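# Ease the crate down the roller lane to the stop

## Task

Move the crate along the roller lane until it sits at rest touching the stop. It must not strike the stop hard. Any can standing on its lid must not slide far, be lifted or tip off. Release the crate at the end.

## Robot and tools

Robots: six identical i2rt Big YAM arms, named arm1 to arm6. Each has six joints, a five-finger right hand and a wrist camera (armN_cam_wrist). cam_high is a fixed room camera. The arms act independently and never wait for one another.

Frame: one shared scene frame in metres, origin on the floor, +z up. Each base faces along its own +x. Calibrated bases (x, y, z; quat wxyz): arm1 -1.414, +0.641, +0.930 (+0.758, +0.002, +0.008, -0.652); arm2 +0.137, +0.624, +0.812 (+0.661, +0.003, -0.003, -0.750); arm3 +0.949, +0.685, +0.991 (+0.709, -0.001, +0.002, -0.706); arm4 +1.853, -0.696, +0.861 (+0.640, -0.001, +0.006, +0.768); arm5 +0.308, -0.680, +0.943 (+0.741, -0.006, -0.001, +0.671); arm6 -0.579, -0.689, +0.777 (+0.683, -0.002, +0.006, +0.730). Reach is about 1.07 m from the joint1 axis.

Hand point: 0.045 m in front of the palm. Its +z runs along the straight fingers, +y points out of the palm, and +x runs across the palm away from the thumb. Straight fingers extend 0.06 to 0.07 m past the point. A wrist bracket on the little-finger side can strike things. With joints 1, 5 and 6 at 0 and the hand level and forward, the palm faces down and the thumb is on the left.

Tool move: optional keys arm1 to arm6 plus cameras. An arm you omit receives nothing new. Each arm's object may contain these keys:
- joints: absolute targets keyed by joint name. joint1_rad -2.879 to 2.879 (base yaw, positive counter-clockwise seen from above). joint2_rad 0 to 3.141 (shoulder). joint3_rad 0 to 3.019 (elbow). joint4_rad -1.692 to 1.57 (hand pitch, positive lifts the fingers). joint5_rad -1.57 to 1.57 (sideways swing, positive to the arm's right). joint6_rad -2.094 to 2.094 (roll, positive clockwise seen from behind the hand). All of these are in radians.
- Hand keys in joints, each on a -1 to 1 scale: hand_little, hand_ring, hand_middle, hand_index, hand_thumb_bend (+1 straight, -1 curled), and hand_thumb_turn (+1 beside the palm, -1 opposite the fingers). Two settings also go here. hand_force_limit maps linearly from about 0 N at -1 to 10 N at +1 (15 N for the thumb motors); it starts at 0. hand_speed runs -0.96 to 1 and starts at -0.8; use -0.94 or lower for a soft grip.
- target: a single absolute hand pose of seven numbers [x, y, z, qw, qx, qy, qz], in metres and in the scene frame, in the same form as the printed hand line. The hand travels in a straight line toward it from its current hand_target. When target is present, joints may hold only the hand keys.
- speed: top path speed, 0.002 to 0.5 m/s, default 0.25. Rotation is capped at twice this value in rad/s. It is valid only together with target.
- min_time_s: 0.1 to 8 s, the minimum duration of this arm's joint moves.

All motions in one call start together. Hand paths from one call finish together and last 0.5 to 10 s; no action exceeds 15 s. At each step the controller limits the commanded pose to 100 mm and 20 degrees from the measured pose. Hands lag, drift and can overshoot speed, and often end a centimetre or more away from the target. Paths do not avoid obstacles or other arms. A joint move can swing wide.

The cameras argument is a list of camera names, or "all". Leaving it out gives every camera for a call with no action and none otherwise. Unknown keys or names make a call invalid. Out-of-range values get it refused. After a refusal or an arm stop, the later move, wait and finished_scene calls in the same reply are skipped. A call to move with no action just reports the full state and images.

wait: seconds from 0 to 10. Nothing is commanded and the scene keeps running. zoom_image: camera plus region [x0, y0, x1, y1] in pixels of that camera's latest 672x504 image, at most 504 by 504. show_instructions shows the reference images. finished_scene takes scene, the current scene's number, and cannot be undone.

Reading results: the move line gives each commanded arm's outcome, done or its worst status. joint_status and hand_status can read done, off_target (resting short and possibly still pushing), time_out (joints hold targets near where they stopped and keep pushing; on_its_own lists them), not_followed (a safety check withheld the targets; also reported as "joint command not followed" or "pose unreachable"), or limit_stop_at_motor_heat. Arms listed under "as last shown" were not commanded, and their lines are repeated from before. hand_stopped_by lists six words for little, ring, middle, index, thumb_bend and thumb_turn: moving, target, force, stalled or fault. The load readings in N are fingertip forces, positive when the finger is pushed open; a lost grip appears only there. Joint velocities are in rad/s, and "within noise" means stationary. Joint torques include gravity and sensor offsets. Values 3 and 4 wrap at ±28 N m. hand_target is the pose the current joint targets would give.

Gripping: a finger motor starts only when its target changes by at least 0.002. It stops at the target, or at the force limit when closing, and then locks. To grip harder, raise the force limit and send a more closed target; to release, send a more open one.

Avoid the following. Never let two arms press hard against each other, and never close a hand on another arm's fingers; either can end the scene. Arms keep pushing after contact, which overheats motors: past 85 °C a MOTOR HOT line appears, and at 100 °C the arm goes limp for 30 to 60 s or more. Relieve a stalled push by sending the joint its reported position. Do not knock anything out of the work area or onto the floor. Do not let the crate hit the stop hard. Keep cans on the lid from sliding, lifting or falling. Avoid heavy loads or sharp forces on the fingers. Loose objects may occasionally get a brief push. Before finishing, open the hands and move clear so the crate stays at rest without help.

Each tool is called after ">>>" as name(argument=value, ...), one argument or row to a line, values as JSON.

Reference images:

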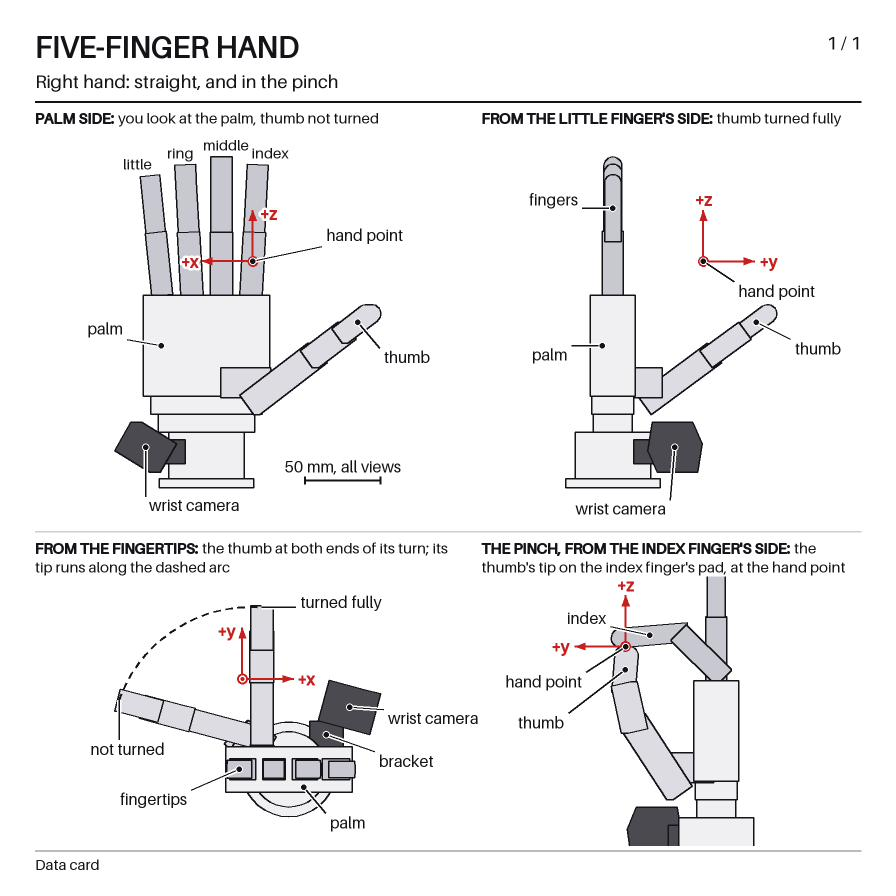

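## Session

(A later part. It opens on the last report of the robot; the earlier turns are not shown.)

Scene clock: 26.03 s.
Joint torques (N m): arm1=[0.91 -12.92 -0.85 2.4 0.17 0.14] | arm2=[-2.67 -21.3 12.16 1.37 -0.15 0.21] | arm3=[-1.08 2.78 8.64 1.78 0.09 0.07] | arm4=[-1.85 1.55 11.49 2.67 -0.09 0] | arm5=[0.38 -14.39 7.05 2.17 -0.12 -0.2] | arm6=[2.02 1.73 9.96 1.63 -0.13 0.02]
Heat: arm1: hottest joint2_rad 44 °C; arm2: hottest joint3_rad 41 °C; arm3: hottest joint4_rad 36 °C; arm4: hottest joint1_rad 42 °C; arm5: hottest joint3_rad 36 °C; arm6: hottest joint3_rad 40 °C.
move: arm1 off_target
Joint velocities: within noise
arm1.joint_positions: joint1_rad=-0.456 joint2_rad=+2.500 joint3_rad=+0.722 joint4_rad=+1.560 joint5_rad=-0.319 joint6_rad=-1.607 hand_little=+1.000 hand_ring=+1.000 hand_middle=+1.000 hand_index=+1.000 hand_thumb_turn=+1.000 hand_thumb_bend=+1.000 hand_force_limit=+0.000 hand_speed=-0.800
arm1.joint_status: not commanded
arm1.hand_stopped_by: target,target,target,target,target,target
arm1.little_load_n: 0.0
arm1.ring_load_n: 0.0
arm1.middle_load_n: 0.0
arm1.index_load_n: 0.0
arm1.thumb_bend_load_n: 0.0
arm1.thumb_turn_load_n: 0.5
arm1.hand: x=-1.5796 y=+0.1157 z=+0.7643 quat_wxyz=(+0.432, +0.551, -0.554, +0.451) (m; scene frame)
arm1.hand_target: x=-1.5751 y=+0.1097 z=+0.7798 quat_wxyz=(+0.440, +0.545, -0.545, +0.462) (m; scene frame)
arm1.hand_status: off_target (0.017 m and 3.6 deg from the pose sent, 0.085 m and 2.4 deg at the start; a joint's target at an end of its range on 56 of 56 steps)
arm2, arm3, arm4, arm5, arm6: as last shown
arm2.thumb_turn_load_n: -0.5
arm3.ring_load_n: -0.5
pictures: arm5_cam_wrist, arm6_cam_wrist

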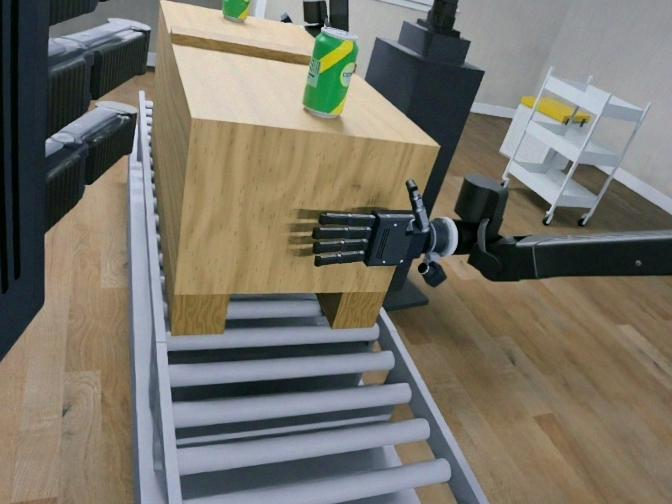

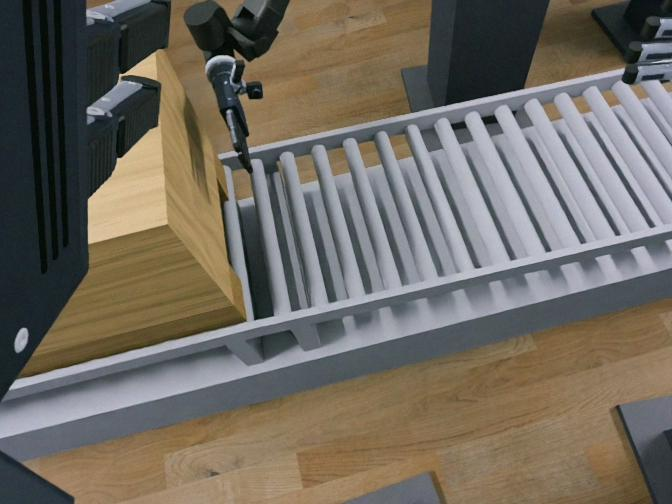

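>>> move(
  arm1={"target": [-1.44, 0.105, 0.80, 0.45, 0.54, -0.54, 0.47], "speed": 0.08},
  arm2={"target": [-0.41, 0.082, 0.80, -0.5, -0.5, -0.5, 0.5], "speed": 0.08},
  cameras=["arm1_cam_wrist", "arm5_cam_wrist", "arm6_cam_wrist"],
)

Scene clock: 28.77 s.
Joint torques (N m): arm1=[1.08 -12.57 -0.65 2.44 0.27 0.14] | arm2=[-1.85 -21.07 5.57 2.41 0.07 0.24] | arm3=[-1.08 2.78 8.64 1.78 0.09 0.07] | arm4=[-1.85 1.55 11.49 2.67 -0.09 -0.01] | arm5=[-0.15 -13.8 7.04 2.11 -0.13 -0.2] | arm6=[2.02 1.79 10 1.63 -0.13 0.02]
Heat: arm1: hottest joint2_rad 44 °C; arm2: hottest joint3_rad 41 °C; arm3: hottest joint4_rad 36 °C; arm4: hottest joint1_rad 42 °C; arm5: hottest joint3_rad 36 °C; arm6: hottest joint3_rad 40 °C.
move: arm1 off_target; arm2 off_target
Joint velocities: within noise
arm1.joint_positions: joint1_rad=-0.075 joint2_rad=+2.436 joint3_rad=+0.663 joint4_rad=+1.560 joint5_rad=+0.064 joint6_rad=-1.539 hand_little=+1.000 hand_ring=+1.000 hand_middle=+1.000 hand_index=+1.000 hand_thumb_turn=+1.000 hand_thumb_bend=+1.000 hand_force_limit=+0.000 hand_speed=-0.800
arm1.joint_status: not commanded
arm1.hand_stopped_by: target,target,target,target,target,target
arm1.little_load_n: 0.0
arm1.ring_load_n: 0.0
arm1.middle_load_n: 0.0
arm1.index_load_n: 0.0
arm1.thumb_bend_load_n: 0.0
arm1.thumb_turn_load_n: 0.0
arm1.hand: x=-1.4473 y=+0.1100 z=+0.7848 quat_wxyz=(+0.437, +0.553, -0.554, +0.444) (m; scene frame)
arm1.hand_target: x=-1.4400 y=+0.1047 z=+0.7999 quat_wxyz=(+0.441, +0.544, -0.546, +0.460) (m; scene frame)
arm1.hand_status: off_target (0.018 m and 4.0 deg from the pose sent, 0.145 m and 3.6 deg at the start; a joint's target at an end of its range on 73 of 73 steps)
arm2.joint_positions: joint1_rad=-0.936 joint2_rad=+2.650 joint3_rad=+1.743 joint4_rad=+0.869 joint5_rad=-1.054 joint6_rad=+1.546 hand_little=+1.000 hand_ring=+1.000 hand_middle=+1.000 hand_index=+1.000 hand_thumb_turn=+1.000 hand_thumb_bend=+1.000 hand_force_limit=+0.000 hand_speed=-0.800
arm2.joint_status: not commanded
arm2.hand_stopped_by: target,target,target,target,target,target
arm2.little_load_n: 0.0
arm2.ring_load_n: 0.0
arm2.middle_load_n: 0.0
arm2.index_load_n: 0.0
arm2.thumb_bend_load_n: 0.0
arm2.thumb_turn_load_n: 0.0
arm2.hand: x=-0.4130 y=+0.0888 z=+0.7807 quat_wxyz=(-0.498, -0.510, -0.499, +0.493) (m; scene frame)
arm2.hand_target: x=-0.4099 y=+0.0820 z=+0.7997 quat_wxyz=(-0.500, -0.500, -0.500, +0.500) (m; scene frame)
arm2.hand_status: off_target (0.021 m and 1.5 deg from the pose sent, 0.118 m and 1.7 deg at the start)
arm3, arm4, arm5, arm6: as last shown
arm3.ring_load_n: 0.0
pictures: arm1_cam_wrist, arm5_cam_wrist, arm6_cam_wrist

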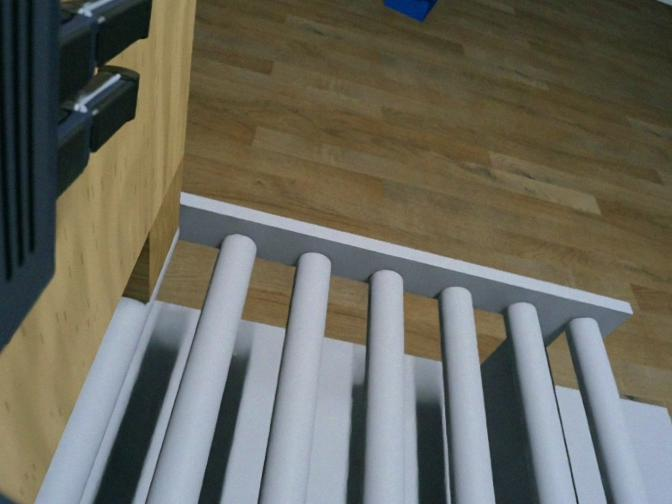

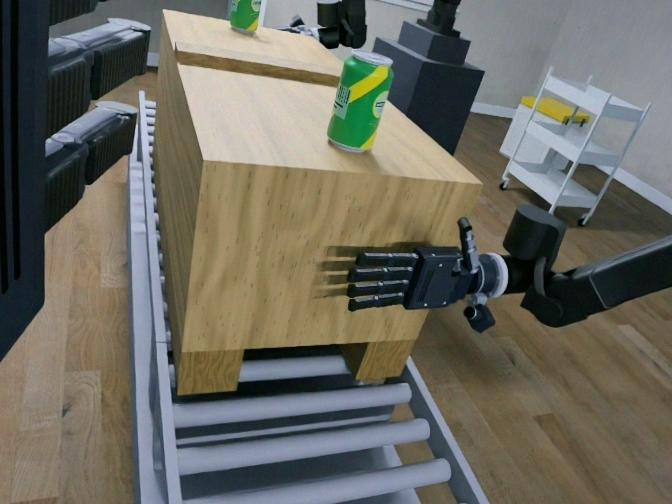

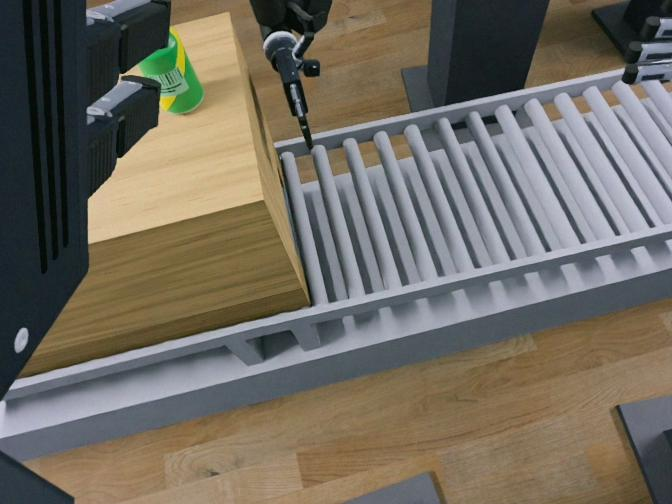

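>>> move(
  arm1={"target": [-1.29, 0.10, 0.80, 0.45, 0.54, -0.54, 0.47], "speed": 0.08},
  arm2={"target": [-0.265, 0.080, 0.80, -0.5, -0.5, -0.5, 0.5], "speed": 0.08},
  cameras=["arm1_cam_wrist", "arm5_cam_wrist", "arm6_cam_wrist"],
)

Scene clock: 33.70 s.
Joint torques (N m): arm1=[1.32 -13.33 1.2 0.92 0.27 0.13] | arm2=[-0.85 -17.96 3.63 2.63 0.09 0.24] | arm3=[-1.08 2.73 8.64 1.78 0.09 0.07] | arm4=[-1.85 1.55 11.51 2.67 -0.08 -0.01] | arm5=[-0.03 -13.86 7.01 2.13 -0.15 -0.18] | arm6=[2.02 1.73 10.03 1.61 -0.13 0.01]
Heat: arm1: hottest joint2_rad 44 °C; arm2: hottest joint3_rad 41 °C; arm3: hottest joint4_rad 36 °C; arm4: hottest joint1_rad 42 °C; arm5: hottest joint3_rad 36 °C; arm6: hottest joint3_rad 40 °C.
move: arm1 off_target; arm2 off_target
Joint velocities: within noise
arm1.joint_positions: joint1_rad=+0.308 joint2_rad=+2.434 joint3_rad=+0.761 joint4_rad=+1.490 joint5_rad=+0.442 joint6_rad=-1.483 hand_little=+1.000 hand_ring=+1.000 hand_middle=+1.000 hand_index=+1.000 hand_thumb_turn=+1.000 hand_thumb_bend=+1.000 hand_force_limit=+0.000 hand_speed=-0.800
arm1.joint_status: not commanded
arm1.hand_stopped_by: target,target,target,target,target,target
arm1.little_load_n: 0.0
arm1.ring_load_n: 0.0
arm1.middle_load_n: 0.0
arm1.index_load_n: 0.0
arm1.thumb_bend_load_n: 0.0
arm1.thumb_turn_load_n: 0.0
arm1.hand: x=-1.3027 y=+0.1076 z=+0.7895 quat_wxyz=(+0.452, +0.545, -0.541, +0.454) (m; scene frame)
arm1.hand_target: x=-1.2901 y=+0.1002 z=+0.8002 quat_wxyz=(+0.448, +0.538, -0.538, +0.469) (m; scene frame)
arm1.hand_status: off_target (0.018 m and 1.9 deg from the pose sent, 0.158 m and 4.0 deg at the start; a joint's target at an end of its range on 4 of 80 steps)
arm2.joint_positions: joint1_rad=-0.808 joint2_rad=+2.489 joint3_rad=+1.293 joint4_rad=+1.161 joint5_rad=-0.926 joint6_rad=+1.546 hand_little=+1.000 hand_ring=+1.000 hand_middle=+1.000 hand_index=+1.000 hand_thumb_turn=+1.000 hand_thumb_bend=+1.000 hand_force_limit=+0.000 hand_speed=-0.800
arm2.joint_status: not commanded
arm2.hand_stopped_by: target,target,target,target,target,target
arm2.little_load_n: 0.0
arm2.ring_load_n: 0.0
arm2.middle_load_n: 0.0
arm2.index_load_n: 0.0
arm2.thumb_bend_load_n: 0.0
arm2.thumb_turn_load_n: 0.0
arm2.hand: x=-0.2686 y=+0.0847 z=+0.7840 quat_wxyz=(-0.496, -0.510, -0.501, +0.493) (m; scene frame)
arm2.hand_target: x=-0.2650 y=+0.0801 z=+0.7997 quat_wxyz=(-0.500, -0.500, -0.500, +0.500) (m; scene frame)
arm2.hand_status: off_target (0.017 m and 1.4 deg from the pose sent, 0.150 m and 1.5 deg at the start)
arm3, arm4, arm5, arm6: as last shown
arm3.thumb_bend_load_n: -0.5
arm5.thumb_turn_load_n: 0.5
pictures: arm1_cam_wrist, arm5_cam_wrist, arm6_cam_wrist

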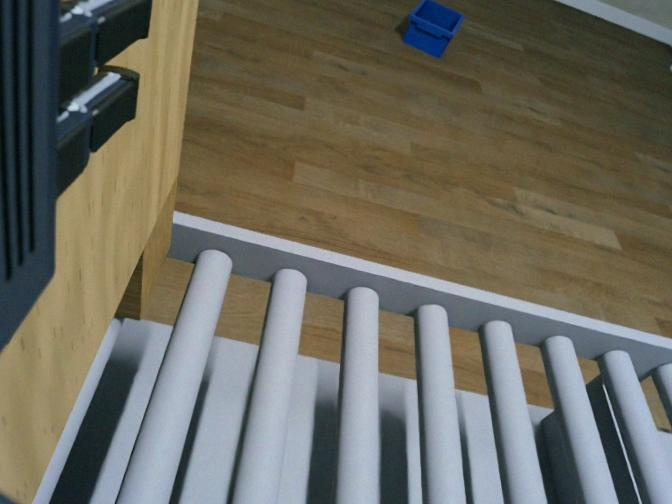

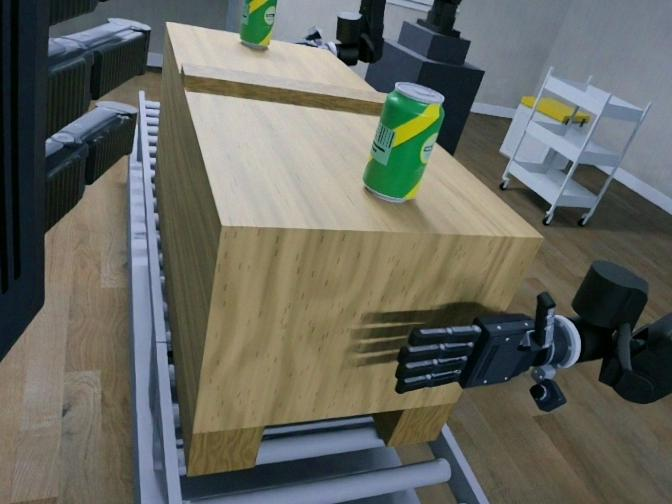

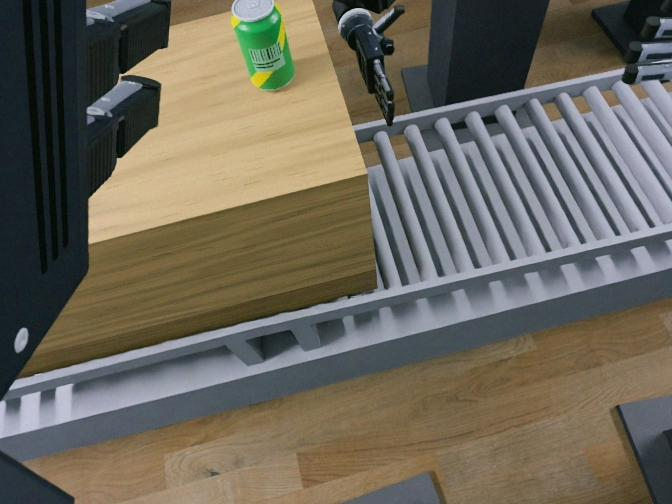

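>>> move(
  arm1={"target": [-1.16, 0.095, 0.80, 0.45, 0.54, -0.54, 0.47], "speed": 0.08},
  arm2={"target": [-0.13, 0.075, 0.80, -0.5, -0.5, -0.5, 0.5], "speed": 0.08},
  arm5={"target": [0.55, -0.11, 0.95, -0.5, 0.5, 0.5, 0.5]},
  cameras=["arm1_cam_wrist", "arm5_cam_wrist", "arm6_cam_wrist", "cam_high"],
)

Scene clock: 37.43 s.
Joint torques (N m): arm1=[1.14 -14.45 3.15 0.85 0.31 0.13] | arm2=[-1.03 -15.68 2.1 2.69 0.1 0.22] | arm3=[-1.08 2.78 8.64 1.78 0.09 0.07] | arm4=[-1.85 1.49 11.49 2.67 -0.09 -0.01] | arm5=[0.44 -15.21 4.07 1.44 0.07 -0.07] | arm6=[2.02 1.79 9.99 1.65 -0.13 0.01]
Heat: arm1: hottest joint2_rad 45 °C; arm2: hottest joint3_rad 41 °C; arm3: hottest joint4_rad 36 °C; arm4: hottest joint1_rad 41 °C; arm5: hottest joint3_rad 36 °C; arm6: hottest joint3_rad 41 °C.
move: arm1 off_target; arm2 off_target; arm5 done
Joint velocities: within noise
arm1.joint_positions: joint1_rad=+0.552 joint2_rad=+2.426 joint3_rad=+0.954 joint4_rad=+1.259 joint5_rad=+0.682 joint6_rad=-1.434 hand_little=+1.000 hand_ring=+1.000 hand_middle=+1.000 hand_index=+1.000 hand_thumb_turn=+1.000 hand_thumb_bend=+1.000 hand_force_limit=+0.000 hand_speed=-0.800
arm1.joint_status: not commanded
arm1.hand_stopped_by: target,target,target,target,target,target
arm1.little_load_n: 0.0
arm1.ring_load_n: 0.0
arm1.middle_load_n: 0.5
arm1.index_load_n: 0.0
arm1.thumb_bend_load_n: 0.5
arm1.thumb_turn_load_n: 0.0
arm1.hand: x=-1.1755 y=+0.1018 z=+0.7890 quat_wxyz=(+0.454, +0.547, -0.539, +0.453) (m; scene frame)
arm1.hand_target: x=-1.1602 y=+0.0954 z=+0.8002 quat_wxyz=(+0.449, +0.538, -0.538, +0.468) (m; scene frame)
arm1.hand_status: off_target (0.020 m and 2.1 deg from the pose sent, 0.144 m and 1.9 deg at the start)
arm2.joint_positions: joint1_rad=-0.631 joint2_rad=+2.419 joint3_rad=+0.997 joint4_rad=+1.389 joint5_rad=-0.748 joint6_rad=+1.547 hand_little=+1.000 hand_ring=+1.000 hand_middle=+1.000 hand_index=+1.000 hand_thumb_turn=+1.000 hand_thumb_bend=+1.000 hand_force_limit=+0.000 hand_speed=-0.800
arm2.joint_status: not commanded
arm2.hand_stopped_by: target,target,target,target,target,target
arm2.little_load_n: 0.0
arm2.ring_load_n: 0.0
arm2.middle_load_n: 0.0
arm2.index_load_n: 0.0
arm2.thumb_bend_load_n: 0.0
arm2.thumb_turn_load_n: 0.0
arm2.hand: x=-0.1347 y=+0.0783 z=+0.7857 quat_wxyz=(-0.494, -0.509, -0.502, +0.494) (m; scene frame)
arm2.hand_target: x=-0.1300 y=+0.0751 z=+0.7998 quat_wxyz=(-0.500, -0.500, -0.500, +0.500) (m; scene frame)
arm2.hand_status: off_target (0.015 m and 1.5 deg from the pose sent, 0.140 m and 1.4 deg at the start)
arm3: as last shown
arm3.thumb_bend_load_n: 0.0
arm3.thumb_turn_load_n: -0.5
arm4.joint_positions: joint1_rad=-0.429 joint2_rad=+0.647 joint3_rad=+1.380 joint4_rad=-1.165 joint5_rad=-0.280 joint6_rad=-0.967 hand_little=+1.000 hand_ring=+1.000 hand_middle=+1.000 hand_index=+1.000 hand_thumb_turn=+1.000 hand_thumb_bend=+1.000 hand_force_limit=+0.000 hand_speed=-0.800
arm4.joint_status: not commanded
arm4.hand_stopped_by: target,target,target,target,target,target
arm4.little_load_n: 0.0
arm4.ring_load_n: 0.0
arm4.middle_load_n: 0.0
arm4.index_load_n: 0.0
arm4.thumb_bend_load_n: 0.5
arm4.thumb_turn_load_n: 0.0
arm4.hand: x=+1.8995 y=-0.4293 z=+1.3603 quat_wxyz=(-0.503, +0.757, +0.363, +0.205) (m; scene frame)
arm4.hand_target: x=+1.8993 y=-0.4303 z=+1.3755 quat_wxyz=(-0.514, +0.748, +0.362, +0.214) (m; scene frame)
arm4.hand_status: not commanded
arm5.joint_positions: joint1_rad=-0.351 joint2_rad=+2.125 joint3_rad=+0.704 joint4_rad=+1.420 joint5_rad=-0.452 joint6_rad=-1.560 hand_little=+1.000 hand_ring=+1.000 hand_middle=+1.000 hand_index=+1.000 hand_thumb_turn=+1.000 hand_thumb_bend=+1.000 hand_force_limit=+0.000 hand_speed=-0.800
arm5.joint_status: not commanded
arm5.hand_stopped_by: target,target,target,target,target,target
arm5.little_load_n: 0.0
arm5.ring_load_n: 0.0
arm5.middle_load_n: 0.0
arm5.index_load_n: 0.0
arm5.thumb_bend_load_n: 0.0
arm5.thumb_turn_load_n: 0.0
arm5.hand: x=+0.5464 y=-0.1167 z=+0.9488 quat_wxyz=(-0.499, +0.502, +0.502, +0.497) (m; scene frame)
arm5.hand_target: x=+0.5499 y=-0.1102 z=+0.9500 quat_wxyz=(-0.500, +0.500, +0.500, +0.500) (m; scene frame)
arm5.hand_status: done (0.008 m and 0.4 deg from the pose sent, 0.659 m and 70.3 deg at the start)
arm6.joint_positions: joint1_rad=-0.386 joint2_rad=+0.633 joint3_rad=+1.419 joint4_rad=-1.313 joint5_rad=-0.139 joint6_rad=-1.255 hand_little=+1.000 hand_ring=+1.000 hand_middle=+1.000 hand_index=+1.000 hand_thumb_turn=+1.000 hand_thumb_bend=+1.000 hand_force_limit=+0.000 hand_speed=-0.800
arm6.joint_status: not commanded
arm6.hand_stopped_by: target,target,target,target,target,target
arm6.little_load_n: 0.0
arm6.ring_load_n: 0.0
arm6.middle_load_n: 0.0
arm6.index_load_n: 0.0
arm6.thumb_bend_load_n: 0.0
arm6.thumb_turn_load_n: 0.0
arm6.hand: x=-0.4812 y=-0.4638 z=+1.2744 quat_wxyz=(-0.391, +0.759, +0.422, +0.305) (m; scene frame)
arm6.hand_target: x=-0.4814 y=-0.4644 z=+1.2869 quat_wxyz=(-0.399, +0.752, +0.419, +0.314) (m; scene frame)
arm6.hand_status: not commanded
pictures: arm1_cam_wrist, arm5_cam_wrist, arm6_cam_wrist, cam_high

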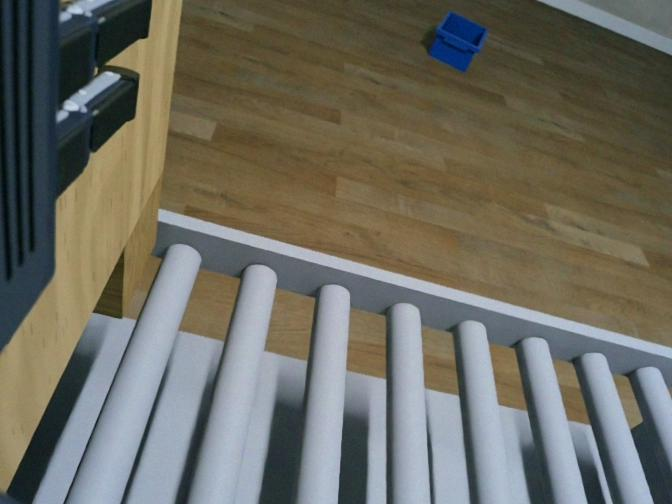

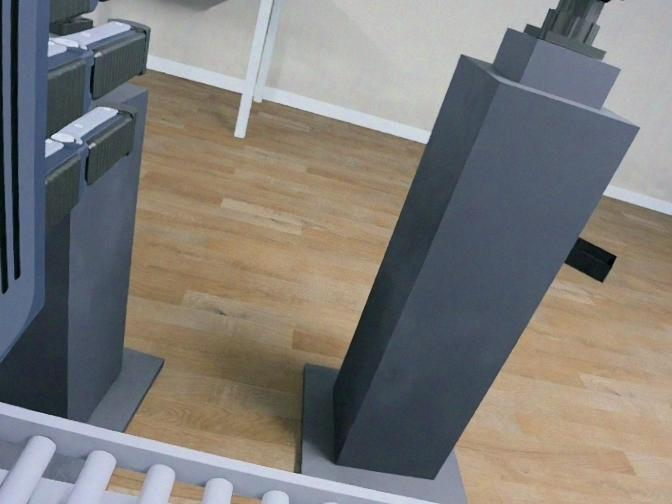

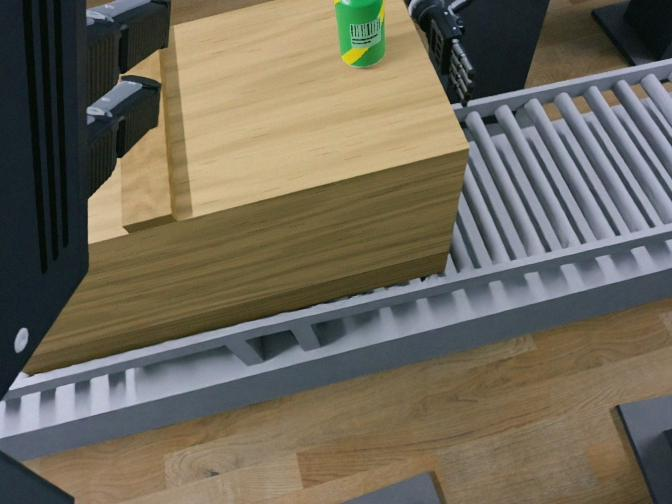

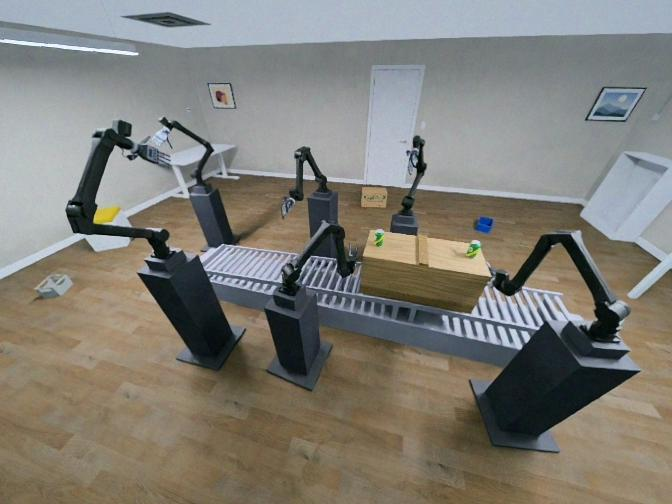

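>>> move(
  arm1={"target": [-1.04, 0.09, 0.80, 0.45, 0.54, -0.54, 0.47], "speed": 0.05},
  arm2={"target": [-0.01, 0.072, 0.79, -0.5, -0.5, -0.5, 0.5], "speed": 0.05},
  arm5={"target": [0.55, -0.11, 0.72, -0.5, 0.5, 0.5, 0.5]},
  cameras=["arm1_cam_wrist", "arm5_cam_wrist", "arm6_cam_wrist", "cam_high"],
)

Scene clock: 40.90 s.
Joint torques (N m): arm1=[1.32 -13.22 5.76 0.77 0.42 0.15] | arm2=[-6.83 -14.04 3.02 2.51 0.46 0] | arm3=[-1.03 2.78 8.64 1.78 0.09 0.07] | arm4=[-1.85 1.55 11.51 2.67 -0.09 -0.01] | arm5=[1.14 -18.14 1.02 2.3 -0.15 -0.19] | arm6=[1.96 1.79 9.95 1.62 -0.13 0.01]
Heat: arm1: hottest joint2_rad 45 °C; arm2: hottest joint3_rad 40 °C; arm3: hottest joint4_rad 36 °C; arm4: hottest joint1_rad 41 °C; arm5: hottest joint3_rad 36 °C; arm6: hottest joint3_rad 41 °C.
move: arm1 off_target; arm2 off_target; arm5 off_target
Joint velocities: within noise
arm1.joint_positions: joint1_rad=+0.707 joint2_rad=+2.434 joint3_rad=+1.207 joint4_rad=+1.014 joint5_rad=+0.833 joint6_rad=-1.391 hand_little=+1.000 hand_ring=+1.000 hand_middle=+1.000 hand_index=+1.000 hand_thumb_turn=+1.000 hand_thumb_bend=+1.000 hand_force_limit=+0.000 hand_speed=-0.800
arm1.joint_status: not commanded
arm1.hand_stopped_by: target,target,target,target,target,target
arm1.little_load_n: 0.0
arm1.ring_load_n: 0.0
arm1.middle_load_n: 0.0
arm1.index_load_n: 0.0
arm1.thumb_bend_load_n: 0.0
arm1.thumb_turn_load_n: 0.0
arm1.hand: x=-1.0530 y=+0.0899 z=+0.8087 quat_wxyz=(+0.454, +0.537, -0.538, +0.464) (m; scene frame)
arm1.hand_target: x=-1.0403 y=+0.0905 z=+0.8004 quat_wxyz=(+0.448, +0.538, -0.538, +0.469) (m; scene frame)
arm1.hand_status: off_target (0.016 m and 0.8 deg from the pose sent, 0.136 m and 2.1 deg at the start)
arm2.joint_positions: joint1_rad=-0.341 joint2_rad=+2.417 joint3_rad=+0.773 joint4_rad=+1.550 joint5_rad=-0.551 joint6_rad=+1.547 hand_little=+1.000 hand_ring=+1.000 hand_middle=+1.000 hand_index=+1.000 hand_thumb_turn=+1.000 hand_thumb_bend=+1.000 hand_force_limit=+0.000 hand_speed=-0.800
arm2.joint_status: not commanded
arm2.hand_stopped_by: target,target,target,target,target,target
arm2.little_load_n: 0.0
arm2.ring_load_n: 0.0
arm2.middle_load_n: 0.0
arm2.index_load_n: 0.0
arm2.thumb_bend_load_n: 0.0
arm2.thumb_turn_load_n: -0.5
arm2.hand: x=+0.0352 y=+0.0796 z=+0.7706 quat_wxyz=(-0.508, -0.505, -0.533, +0.450) (m; scene frame)
arm2.hand_target: x=-0.0091 y=+0.0738 z=+0.7904 quat_wxyz=(-0.494, -0.504, -0.509, +0.493) (m; scene frame)
arm2.hand_status: off_target (0.050 m and 7.0 deg from the pose sent, 0.125 m and 1.5 deg at the start; a joint's target at an end of its range on 39 of 96 steps)
arm3.joint_positions: joint1_rad=+0.032 joint2_rad=+0.649 joint3_rad=+1.422 joint4_rad=-1.383 joint5_rad=+0.060 joint6_rad=+1.492 hand_little=+1.000 hand_ring=+1.000 hand_middle=+1.000 hand_index=+1.000 hand_thumb_turn=+1.000 hand_thumb_bend=+1.000 hand_force_limit=+0.000 hand_speed=-0.800
arm3.joint_status: not commanded
arm3.hand_stopped_by: target,target,target,target,target,target
arm3.little_load_n: 0.0
arm3.ring_load_n: 0.0
arm3.middle_load_n: 0.0
arm3.index_load_n: 0.0
arm3.thumb_bend_load_n: 0.0
arm3.thumb_turn_load_n: 0.0
arm3.hand: x=+1.0107 y=+0.4141 z=+1.5357 quat_wxyz=(-0.298, -0.600, -0.653, +0.352) (m; scene frame)
arm3.hand_target: x=+1.0104 y=+0.4157 z=+1.5498 quat_wxyz=(-0.309, -0.598, -0.645, +0.361) (m; scene frame)
arm3.hand_status: not commanded
arm4, arm6: as last shown
arm4.ring_load_n: -0.5
arm4.thumb_bend_load_n: 0.0
arm5.joint_positions: joint1_rad=-0.351 joint2_rad=+2.733 joint3_rad=+1.032 joint4_rad=+1.560 joint5_rad=-0.454 joint6_rad=-1.595 hand_little=+1.000 hand_ring=+1.000 hand_middle=+1.000 hand_index=+1.000 hand_thumb_turn=+1.000 hand_thumb_bend=+1.000 hand_force_limit=+0.000 hand_speed=-0.800
arm5.joint_status: not commanded
arm5.hand_stopped_by: target,target,target,target,target,target
arm5.little_load_n: 0.0
arm5.ring_load_n: 0.0
arm5.middle_load_n: 0.0
arm5.index_load_n: 0.0
arm5.thumb_bend_load_n: 0.0
arm5.thumb_turn_load_n: 0.0
arm5.hand: x=+0.5509 y=-0.1149 z=+0.7133 quat_wxyz=(-0.474, +0.538, +0.527, +0.457) (m; scene frame)
arm5.hand_target: x=+0.5502 y=-0.1098 z=+0.7200 quat_wxyz=(-0.477, +0.526, +0.528, +0.467) (m; scene frame)
arm5.hand_status: off_target (0.008 m and 7.8 deg from the pose sent, 0.229 m and 0.4 deg at the start; a joint's target at an end of its range on 70 of 96 steps)
pictures: arm1_cam_wrist, arm5_cam_wrist, arm6_cam_wrist, cam_high

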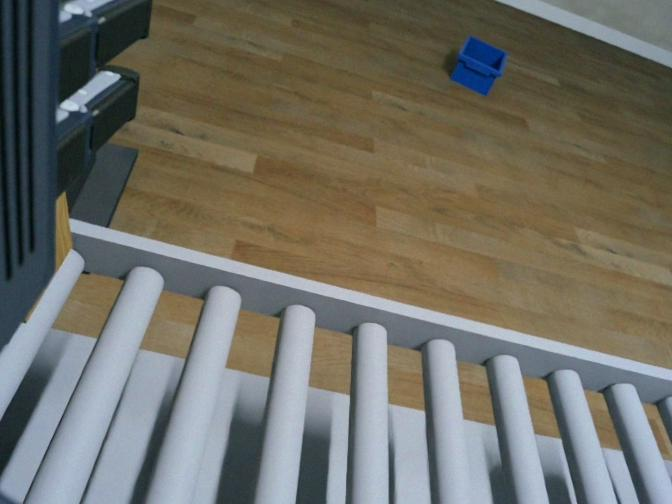

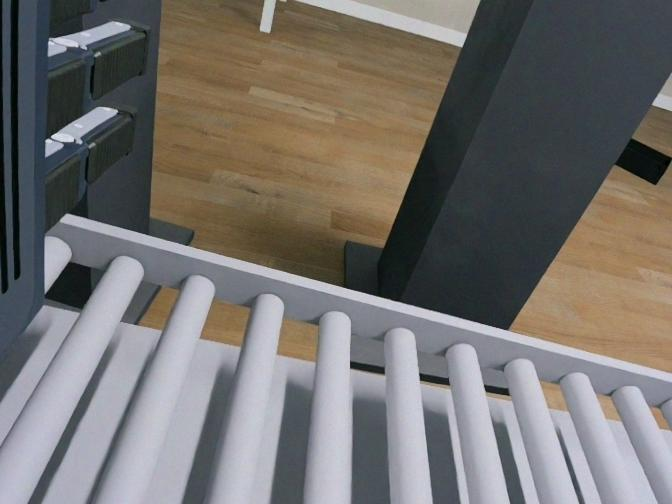

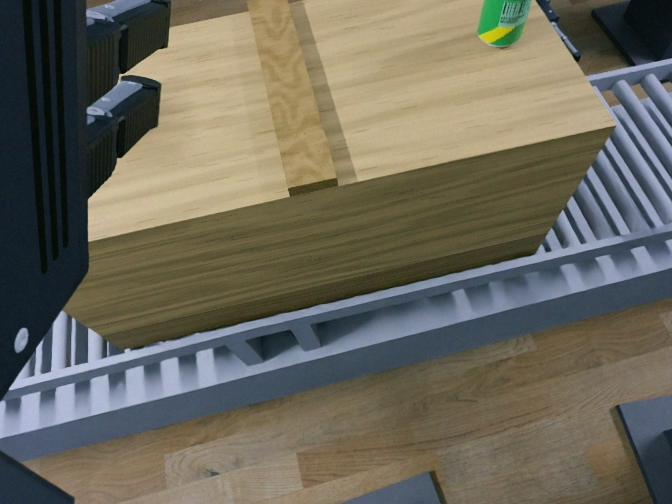

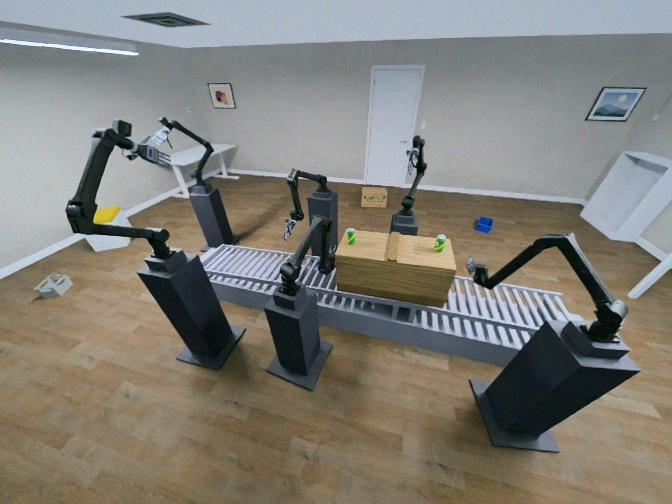

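>>> move(
  arm2={"target": [0.13, 0.070, 0.785, -0.5, -0.5, -0.5, 0.5], "speed": 0.06},
  arm6={"joints": {"joint1_rad": -0.95}, "min_time_s": 2},
  arm4={"joints": {"joint1_rad": 0.2}, "min_time_s": 2},
  cameras=["arm4_cam_wrist", "arm5_cam_wrist", "arm6_cam_wrist", "cam_high"],
)

Scene clock: 45.20 s.
Joint torques (N m): arm1=[1.32 -13.27 5.78 0.76 0.42 0.13] | arm2=[-4.13 -13.68 0.69 2.61 0.5 -0.11] | arm3=[-1.08 2.78 8.64 1.78 0.09 0.07] | arm4=[-1.38 1.61 11.48 2.67 -0.09 -0.01] | arm5=[0.85 -17.67 0.9 2.14 -0.17 -0.16] | arm6=[1.44 1.79 9.99 1.65 -0.12 0.01]
Heat: arm1: hottest joint2_rad 45 °C; arm2: hottest joint3_rad 40 °C; arm3: hottest joint4_rad 36 °C; arm4: hottest joint1_rad 41 °C; arm5: hottest joint3_rad 36 °C; arm6: hottest joint3_rad 41 °C.
move: arm2 off_target; arm4 done; arm6 done
Joint velocities: within noise
arm1, arm3, arm5: as last shown
arm2.joint_positions: joint1_rad=-0.041 joint2_rad=+2.370 joint3_rad=+0.658 joint4_rad=+1.550 joint5_rad=-0.238 joint6_rad=+1.540 hand_little=+1.000 hand_ring=+1.000 hand_middle=+1.000 hand_index=+1.000 hand_thumb_turn=+1.000 hand_thumb_bend=+1.000 hand_force_limit=+0.000 hand_speed=-0.800
arm2.joint_status: not commanded
arm2.hand_stopped_by: target,target,target,target,target,target
arm2.little_load_n: 0.0
arm2.ring_load_n: 0.0
arm2.middle_load_n: 0.0
arm2.index_load_n: 0.0
arm2.thumb_bend_load_n: 0.0
arm2.thumb_turn_load_n: 0.0
arm2.hand: x=+0.1514 y=+0.0768 z=+0.7686 quat_wxyz=(-0.480, -0.521, -0.553, +0.438) (m; scene frame)
arm2.hand_target: x=+0.1302 y=+0.0699 z=+0.7850 quat_wxyz=(-0.473, -0.518, -0.538, +0.467) (m; scene frame)
arm2.hand_status: off_target (0.028 m and 9.9 deg from the pose sent, 0.096 m and 7.0 deg at the start; a joint's target at an end of its range on 95 of 95 steps)
arm3.ring_load_n: -0.5
arm3.thumb_bend_load_n: -0.5
arm4.joint_positions: joint1_rad=+0.193 joint2_rad=+0.647 joint3_rad=+1.380 joint4_rad=-1.165 joint5_rad=-0.280 joint6_rad=-0.967 hand_little=+1.000 hand_ring=+1.000 hand_middle=+1.000 hand_index=+1.000 hand_thumb_turn=+1.000 hand_thumb_bend=+1.000 hand_force_limit=+0.000 hand_speed=-0.800
arm4.joint_status: all done
arm4.hand_stopped_by: target,target,target,target,target,target
arm4.little_load_n: 0.0
arm4.ring_load_n: 0.0
arm4.middle_load_n: 0.0
arm4.index_load_n: 0.0
arm4.thumb_bend_load_n: 0.0
arm4.thumb_turn_load_n: 0.0
arm4.hand: x=+1.7388 y=-0.4531 z=+1.3615 quat_wxyz=(-0.544, +0.609, +0.576, +0.039) (m; scene frame)
arm4.hand_target: x=+1.7377 y=-0.4549 z=+1.3767 quat_wxyz=(-0.557, +0.599, +0.574, +0.043) (m; scene frame)
arm4.hand_status: not commanded
arm5.ring_load_n: -0.5
arm5.thumb_bend_load_n: 0.5
arm6.joint_positions: joint1_rad=-0.942 joint2_rad=+0.633 joint3_rad=+1.419 joint4_rad=-1.313 joint5_rad=-0.139 joint6_rad=-1.255 hand_little=+1.000 hand_ring=+1.000 hand_middle=+1.000 hand_index=+1.000 hand_thumb_turn=+1.000 hand_thumb_bend=+1.000 hand_force_limit=+0.000 hand_speed=-0.800
arm6.joint_status: all done
arm6.hand_stopped_by: target,target,target,target,target,target
arm6.little_load_n: 0.0
arm6.ring_load_n: 0.0
arm6.middle_load_n: 0.0
arm6.index_load_n: 0.0
arm6.thumb_bend_load_n: 0.0
arm6.thumb_turn_load_n: 0.0
arm6.hand: x=-0.3794 y=-0.5467 z=+1.2748 quat_wxyz=(-0.290, +0.846, +0.199, +0.402) (m; scene frame)
arm6.hand_target: x=-0.3788 y=-0.5487 z=+1.2872 quat_wxyz=(-0.293, +0.839, +0.195, +0.414) (m; scene frame)
arm6.hand_status: not commanded
pictures: arm4_cam_wrist, arm5_cam_wrist, arm6_cam_wrist, cam_high

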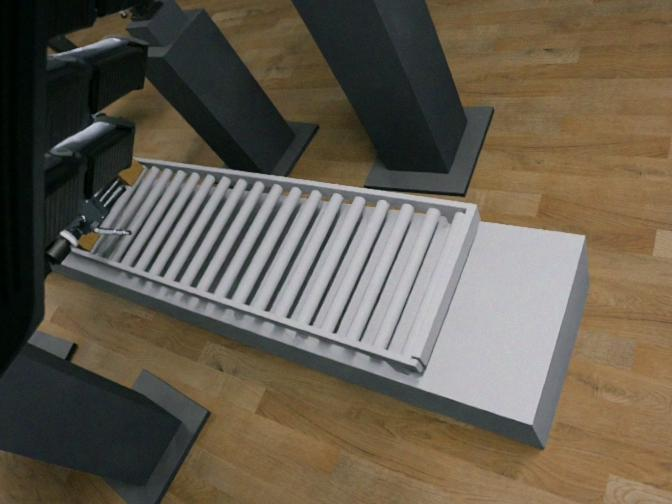

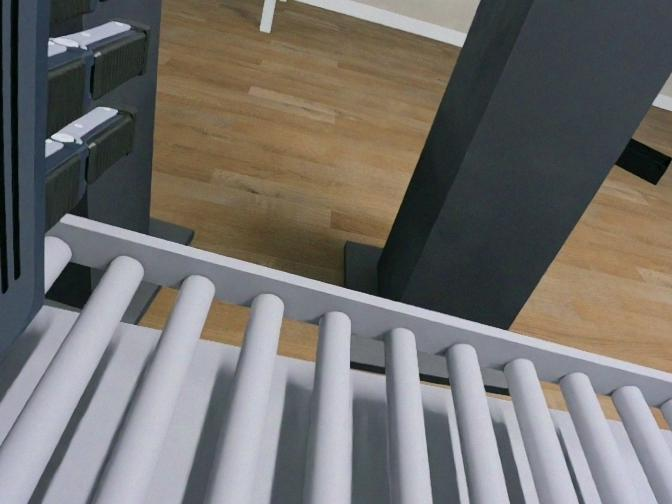

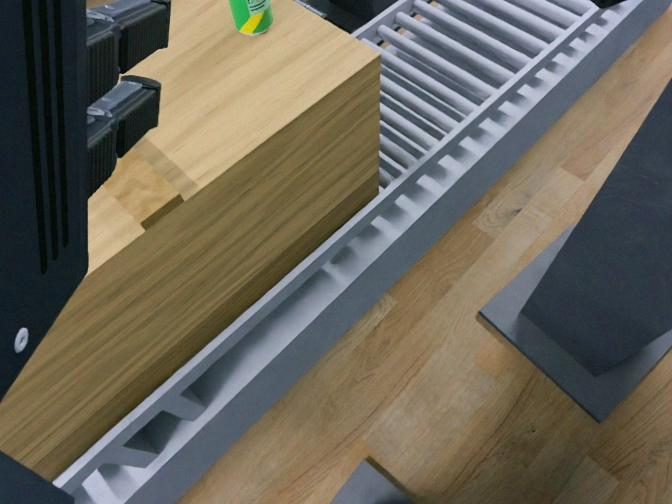

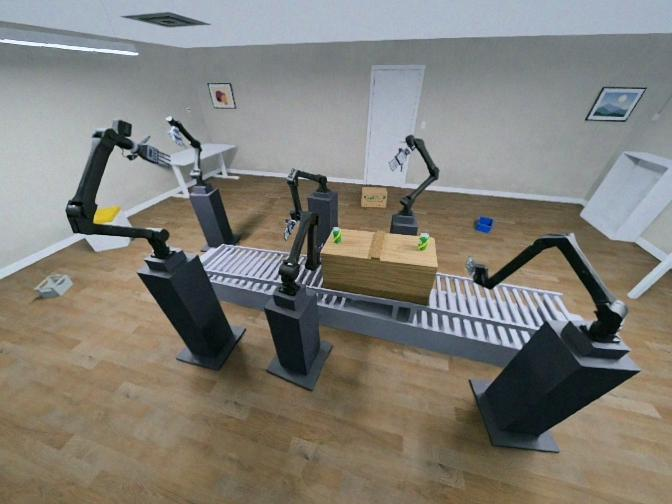

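>>> move(
  arm2={"target": [0.44, 0.062, 0.765, -0.5, -0.5, -0.5, 0.5], "speed": 0.08},
  arm1={"target": [-1.2, 0.15, 1.0, 0.5, 0.5, -0.5, 0.5]},
  cameras=["arm4_cam_wrist", "arm5_cam_wrist", "arm6_cam_wrist", "cam_high"],
)

Scene clock: 50.13 s.
Joint torques (N m): arm1=[-0.91 -11.69 2.82 2.11 0.11 -0.16] | arm2=[-4.72 -12.51 0.42 2.36 0.58 0.06] | arm3=[-1.03 2.78 8.64 1.78 0.09 0.07] | arm4=[-1.38 1.61 11.48 2.69 -0.09 -0.01] | arm5=[0.56 -17.85 0.81 2.17 -0.17 -0.17] | arm6=[1.38 1.67 10 1.66 -0.13 0.01]
Heat: arm1: hottest joint2_rad 46 °C; arm2: hottest joint3_rad 40 °C; arm3: hottest joint4_rad 36 °C; arm4: hottest joint1_rad 41 °C; arm5: hottest joint3_rad 36 °C; arm6: hottest joint3_rad 41 °C.
move: arm1 off_target; arm2 off_target
Joint velocities: within noise
arm1.joint_positions: joint1_rad=+0.613 joint2_rad=+1.913 joint3_rad=+0.653 joint4_rad=+1.247 joint5_rad=+0.750 joint6_rad=-1.561 hand_little=+1.000 hand_ring=+1.000 hand_middle=+1.000 hand_index=+1.000 hand_thumb_turn=+1.000 hand_thumb_bend=+1.000 hand_force_limit=+0.000 hand_speed=-0.800
arm1.joint_status: not commanded
arm1.hand_stopped_by: target,target,target,target,target,target
arm1.little_load_n: 0.0
arm1.ring_load_n: 0.0
arm1.middle_load_n: 0.0
arm1.index_load_n: 0.0
arm1.thumb_bend_load_n: 0.0
arm1.thumb_turn_load_n: 0.0
arm1.hand: x=-1.1922 y=+0.1527 z=+0.9877 quat_wxyz=(+0.493, +0.511, -0.501, +0.495) (m; scene frame)
arm1.hand_target: x=-1.2000 y=+0.1500 z=+0.9998 quat_wxyz=(+0.500, +0.500, -0.500, +0.500) (m; scene frame)
arm1.hand_status: off_target (0.015 m and 1.6 deg from the pose sent, 0.249 m and 9.1 deg at the start)
arm2.joint_positions: joint1_rad=+0.750 joint2_rad=+2.482 joint3_rad=+0.947 joint4_rad=+1.550 joint5_rad=+0.570 joint6_rad=+1.568 hand_little=+1.000 hand_ring=+1.000 hand_middle=+1.000 hand_index=+1.000 hand_thumb_turn=+1.000 hand_thumb_bend=+1.000 hand_force_limit=+0.000 hand_speed=-0.800
arm2.joint_status: not commanded
arm2.hand_stopped_by: target,target,target,target,target,target
arm2.little_load_n: 0.0
arm2.ring_load_n: 0.0
arm2.middle_load_n: 0.0
arm2.index_load_n: 0.0
arm2.thumb_bend_load_n: 0.0
arm2.thumb_turn_load_n: 0.0
arm2.hand: x=+0.4710 y=+0.0679 z=+0.7771 quat_wxyz=(-0.520, -0.486, -0.506, +0.486) (m; scene frame)
arm2.hand_target: x=+0.4408 y=+0.0625 z=+0.7653 quat_wxyz=(-0.498, -0.502, -0.502, +0.498) (m; scene frame)
arm2.hand_status: off_target (0.034 m and 3.3 deg from the pose sent, 0.289 m and 9.9 deg at the start; a joint's target at an end of its range on 141 of 141 steps)
arm3, arm4, arm5, arm6: as last shown
arm3.little_load_n: -0.5
arm3.ring_load_n: 0.0
arm3.thumb_bend_load_n: 0.0
arm5.ring_load_n: 0.0
arm5.thumb_bend_load_n: 0.0
pictures: arm4_cam_wrist, arm5_cam_wrist, arm6_cam_wrist, cam_high

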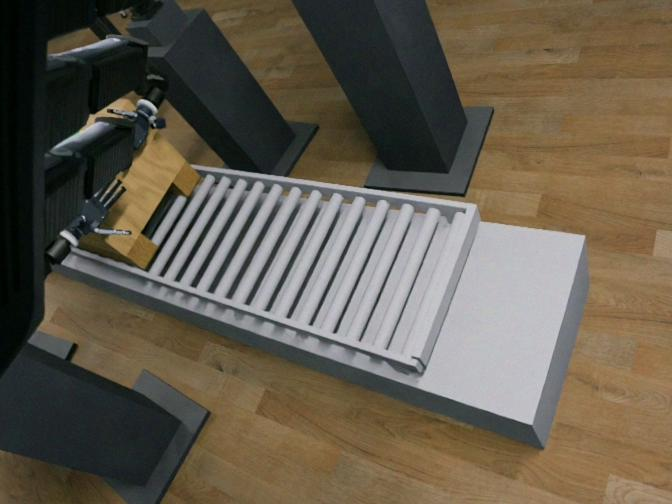

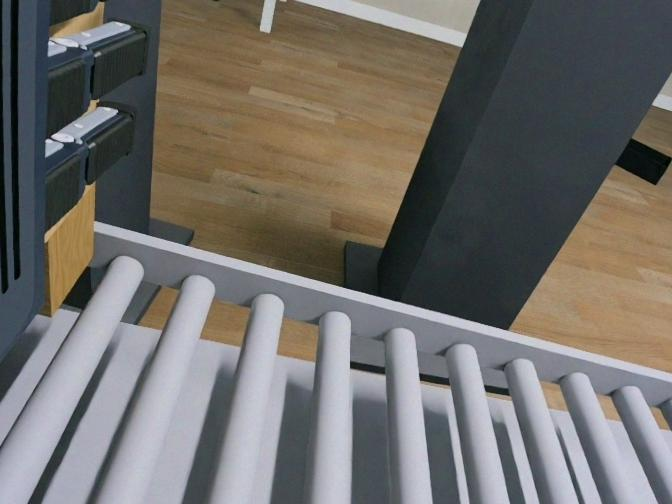

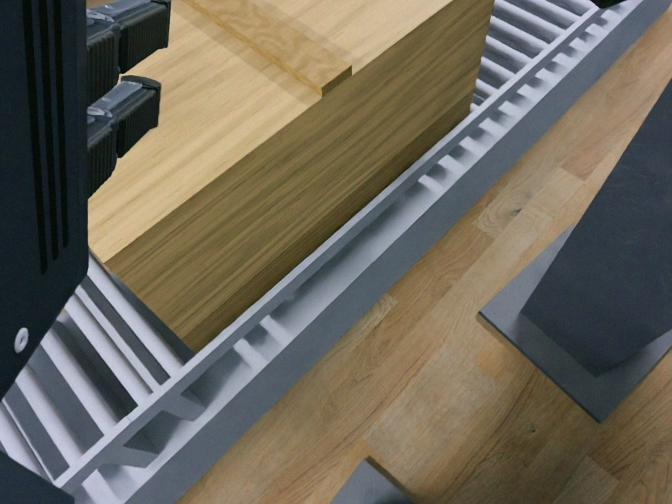

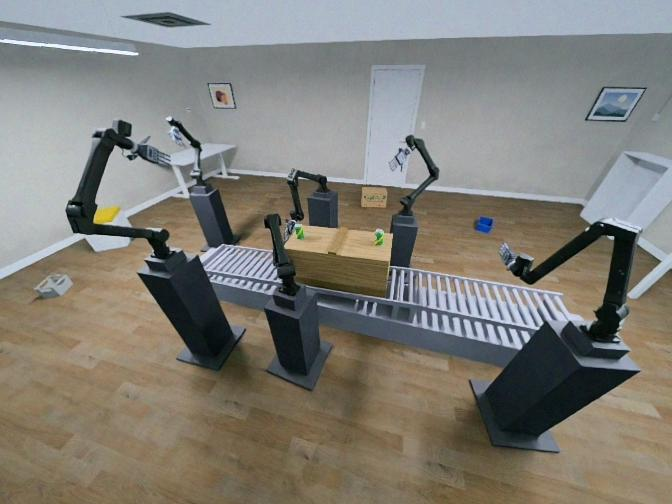

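>>> zoom_image(
  camera="arm4_cam_wrist",
  region=[40, 50, 240, 290],
)

>>> zoom_image(
  camera="cam_high",
  region=[240, 160, 460, 340],
)

Scaled by 2.100 from the camera's 672x504 image, which has a finer 960x720 frame.

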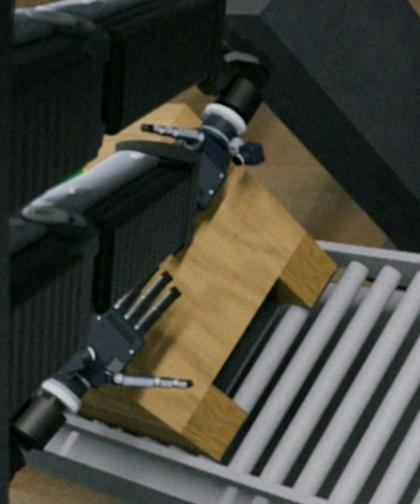

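Scaled by 2.291 from the camera's 672x504 image, which has a finer 960x720 frame.

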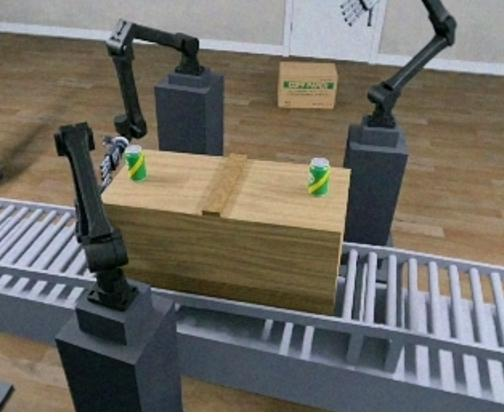

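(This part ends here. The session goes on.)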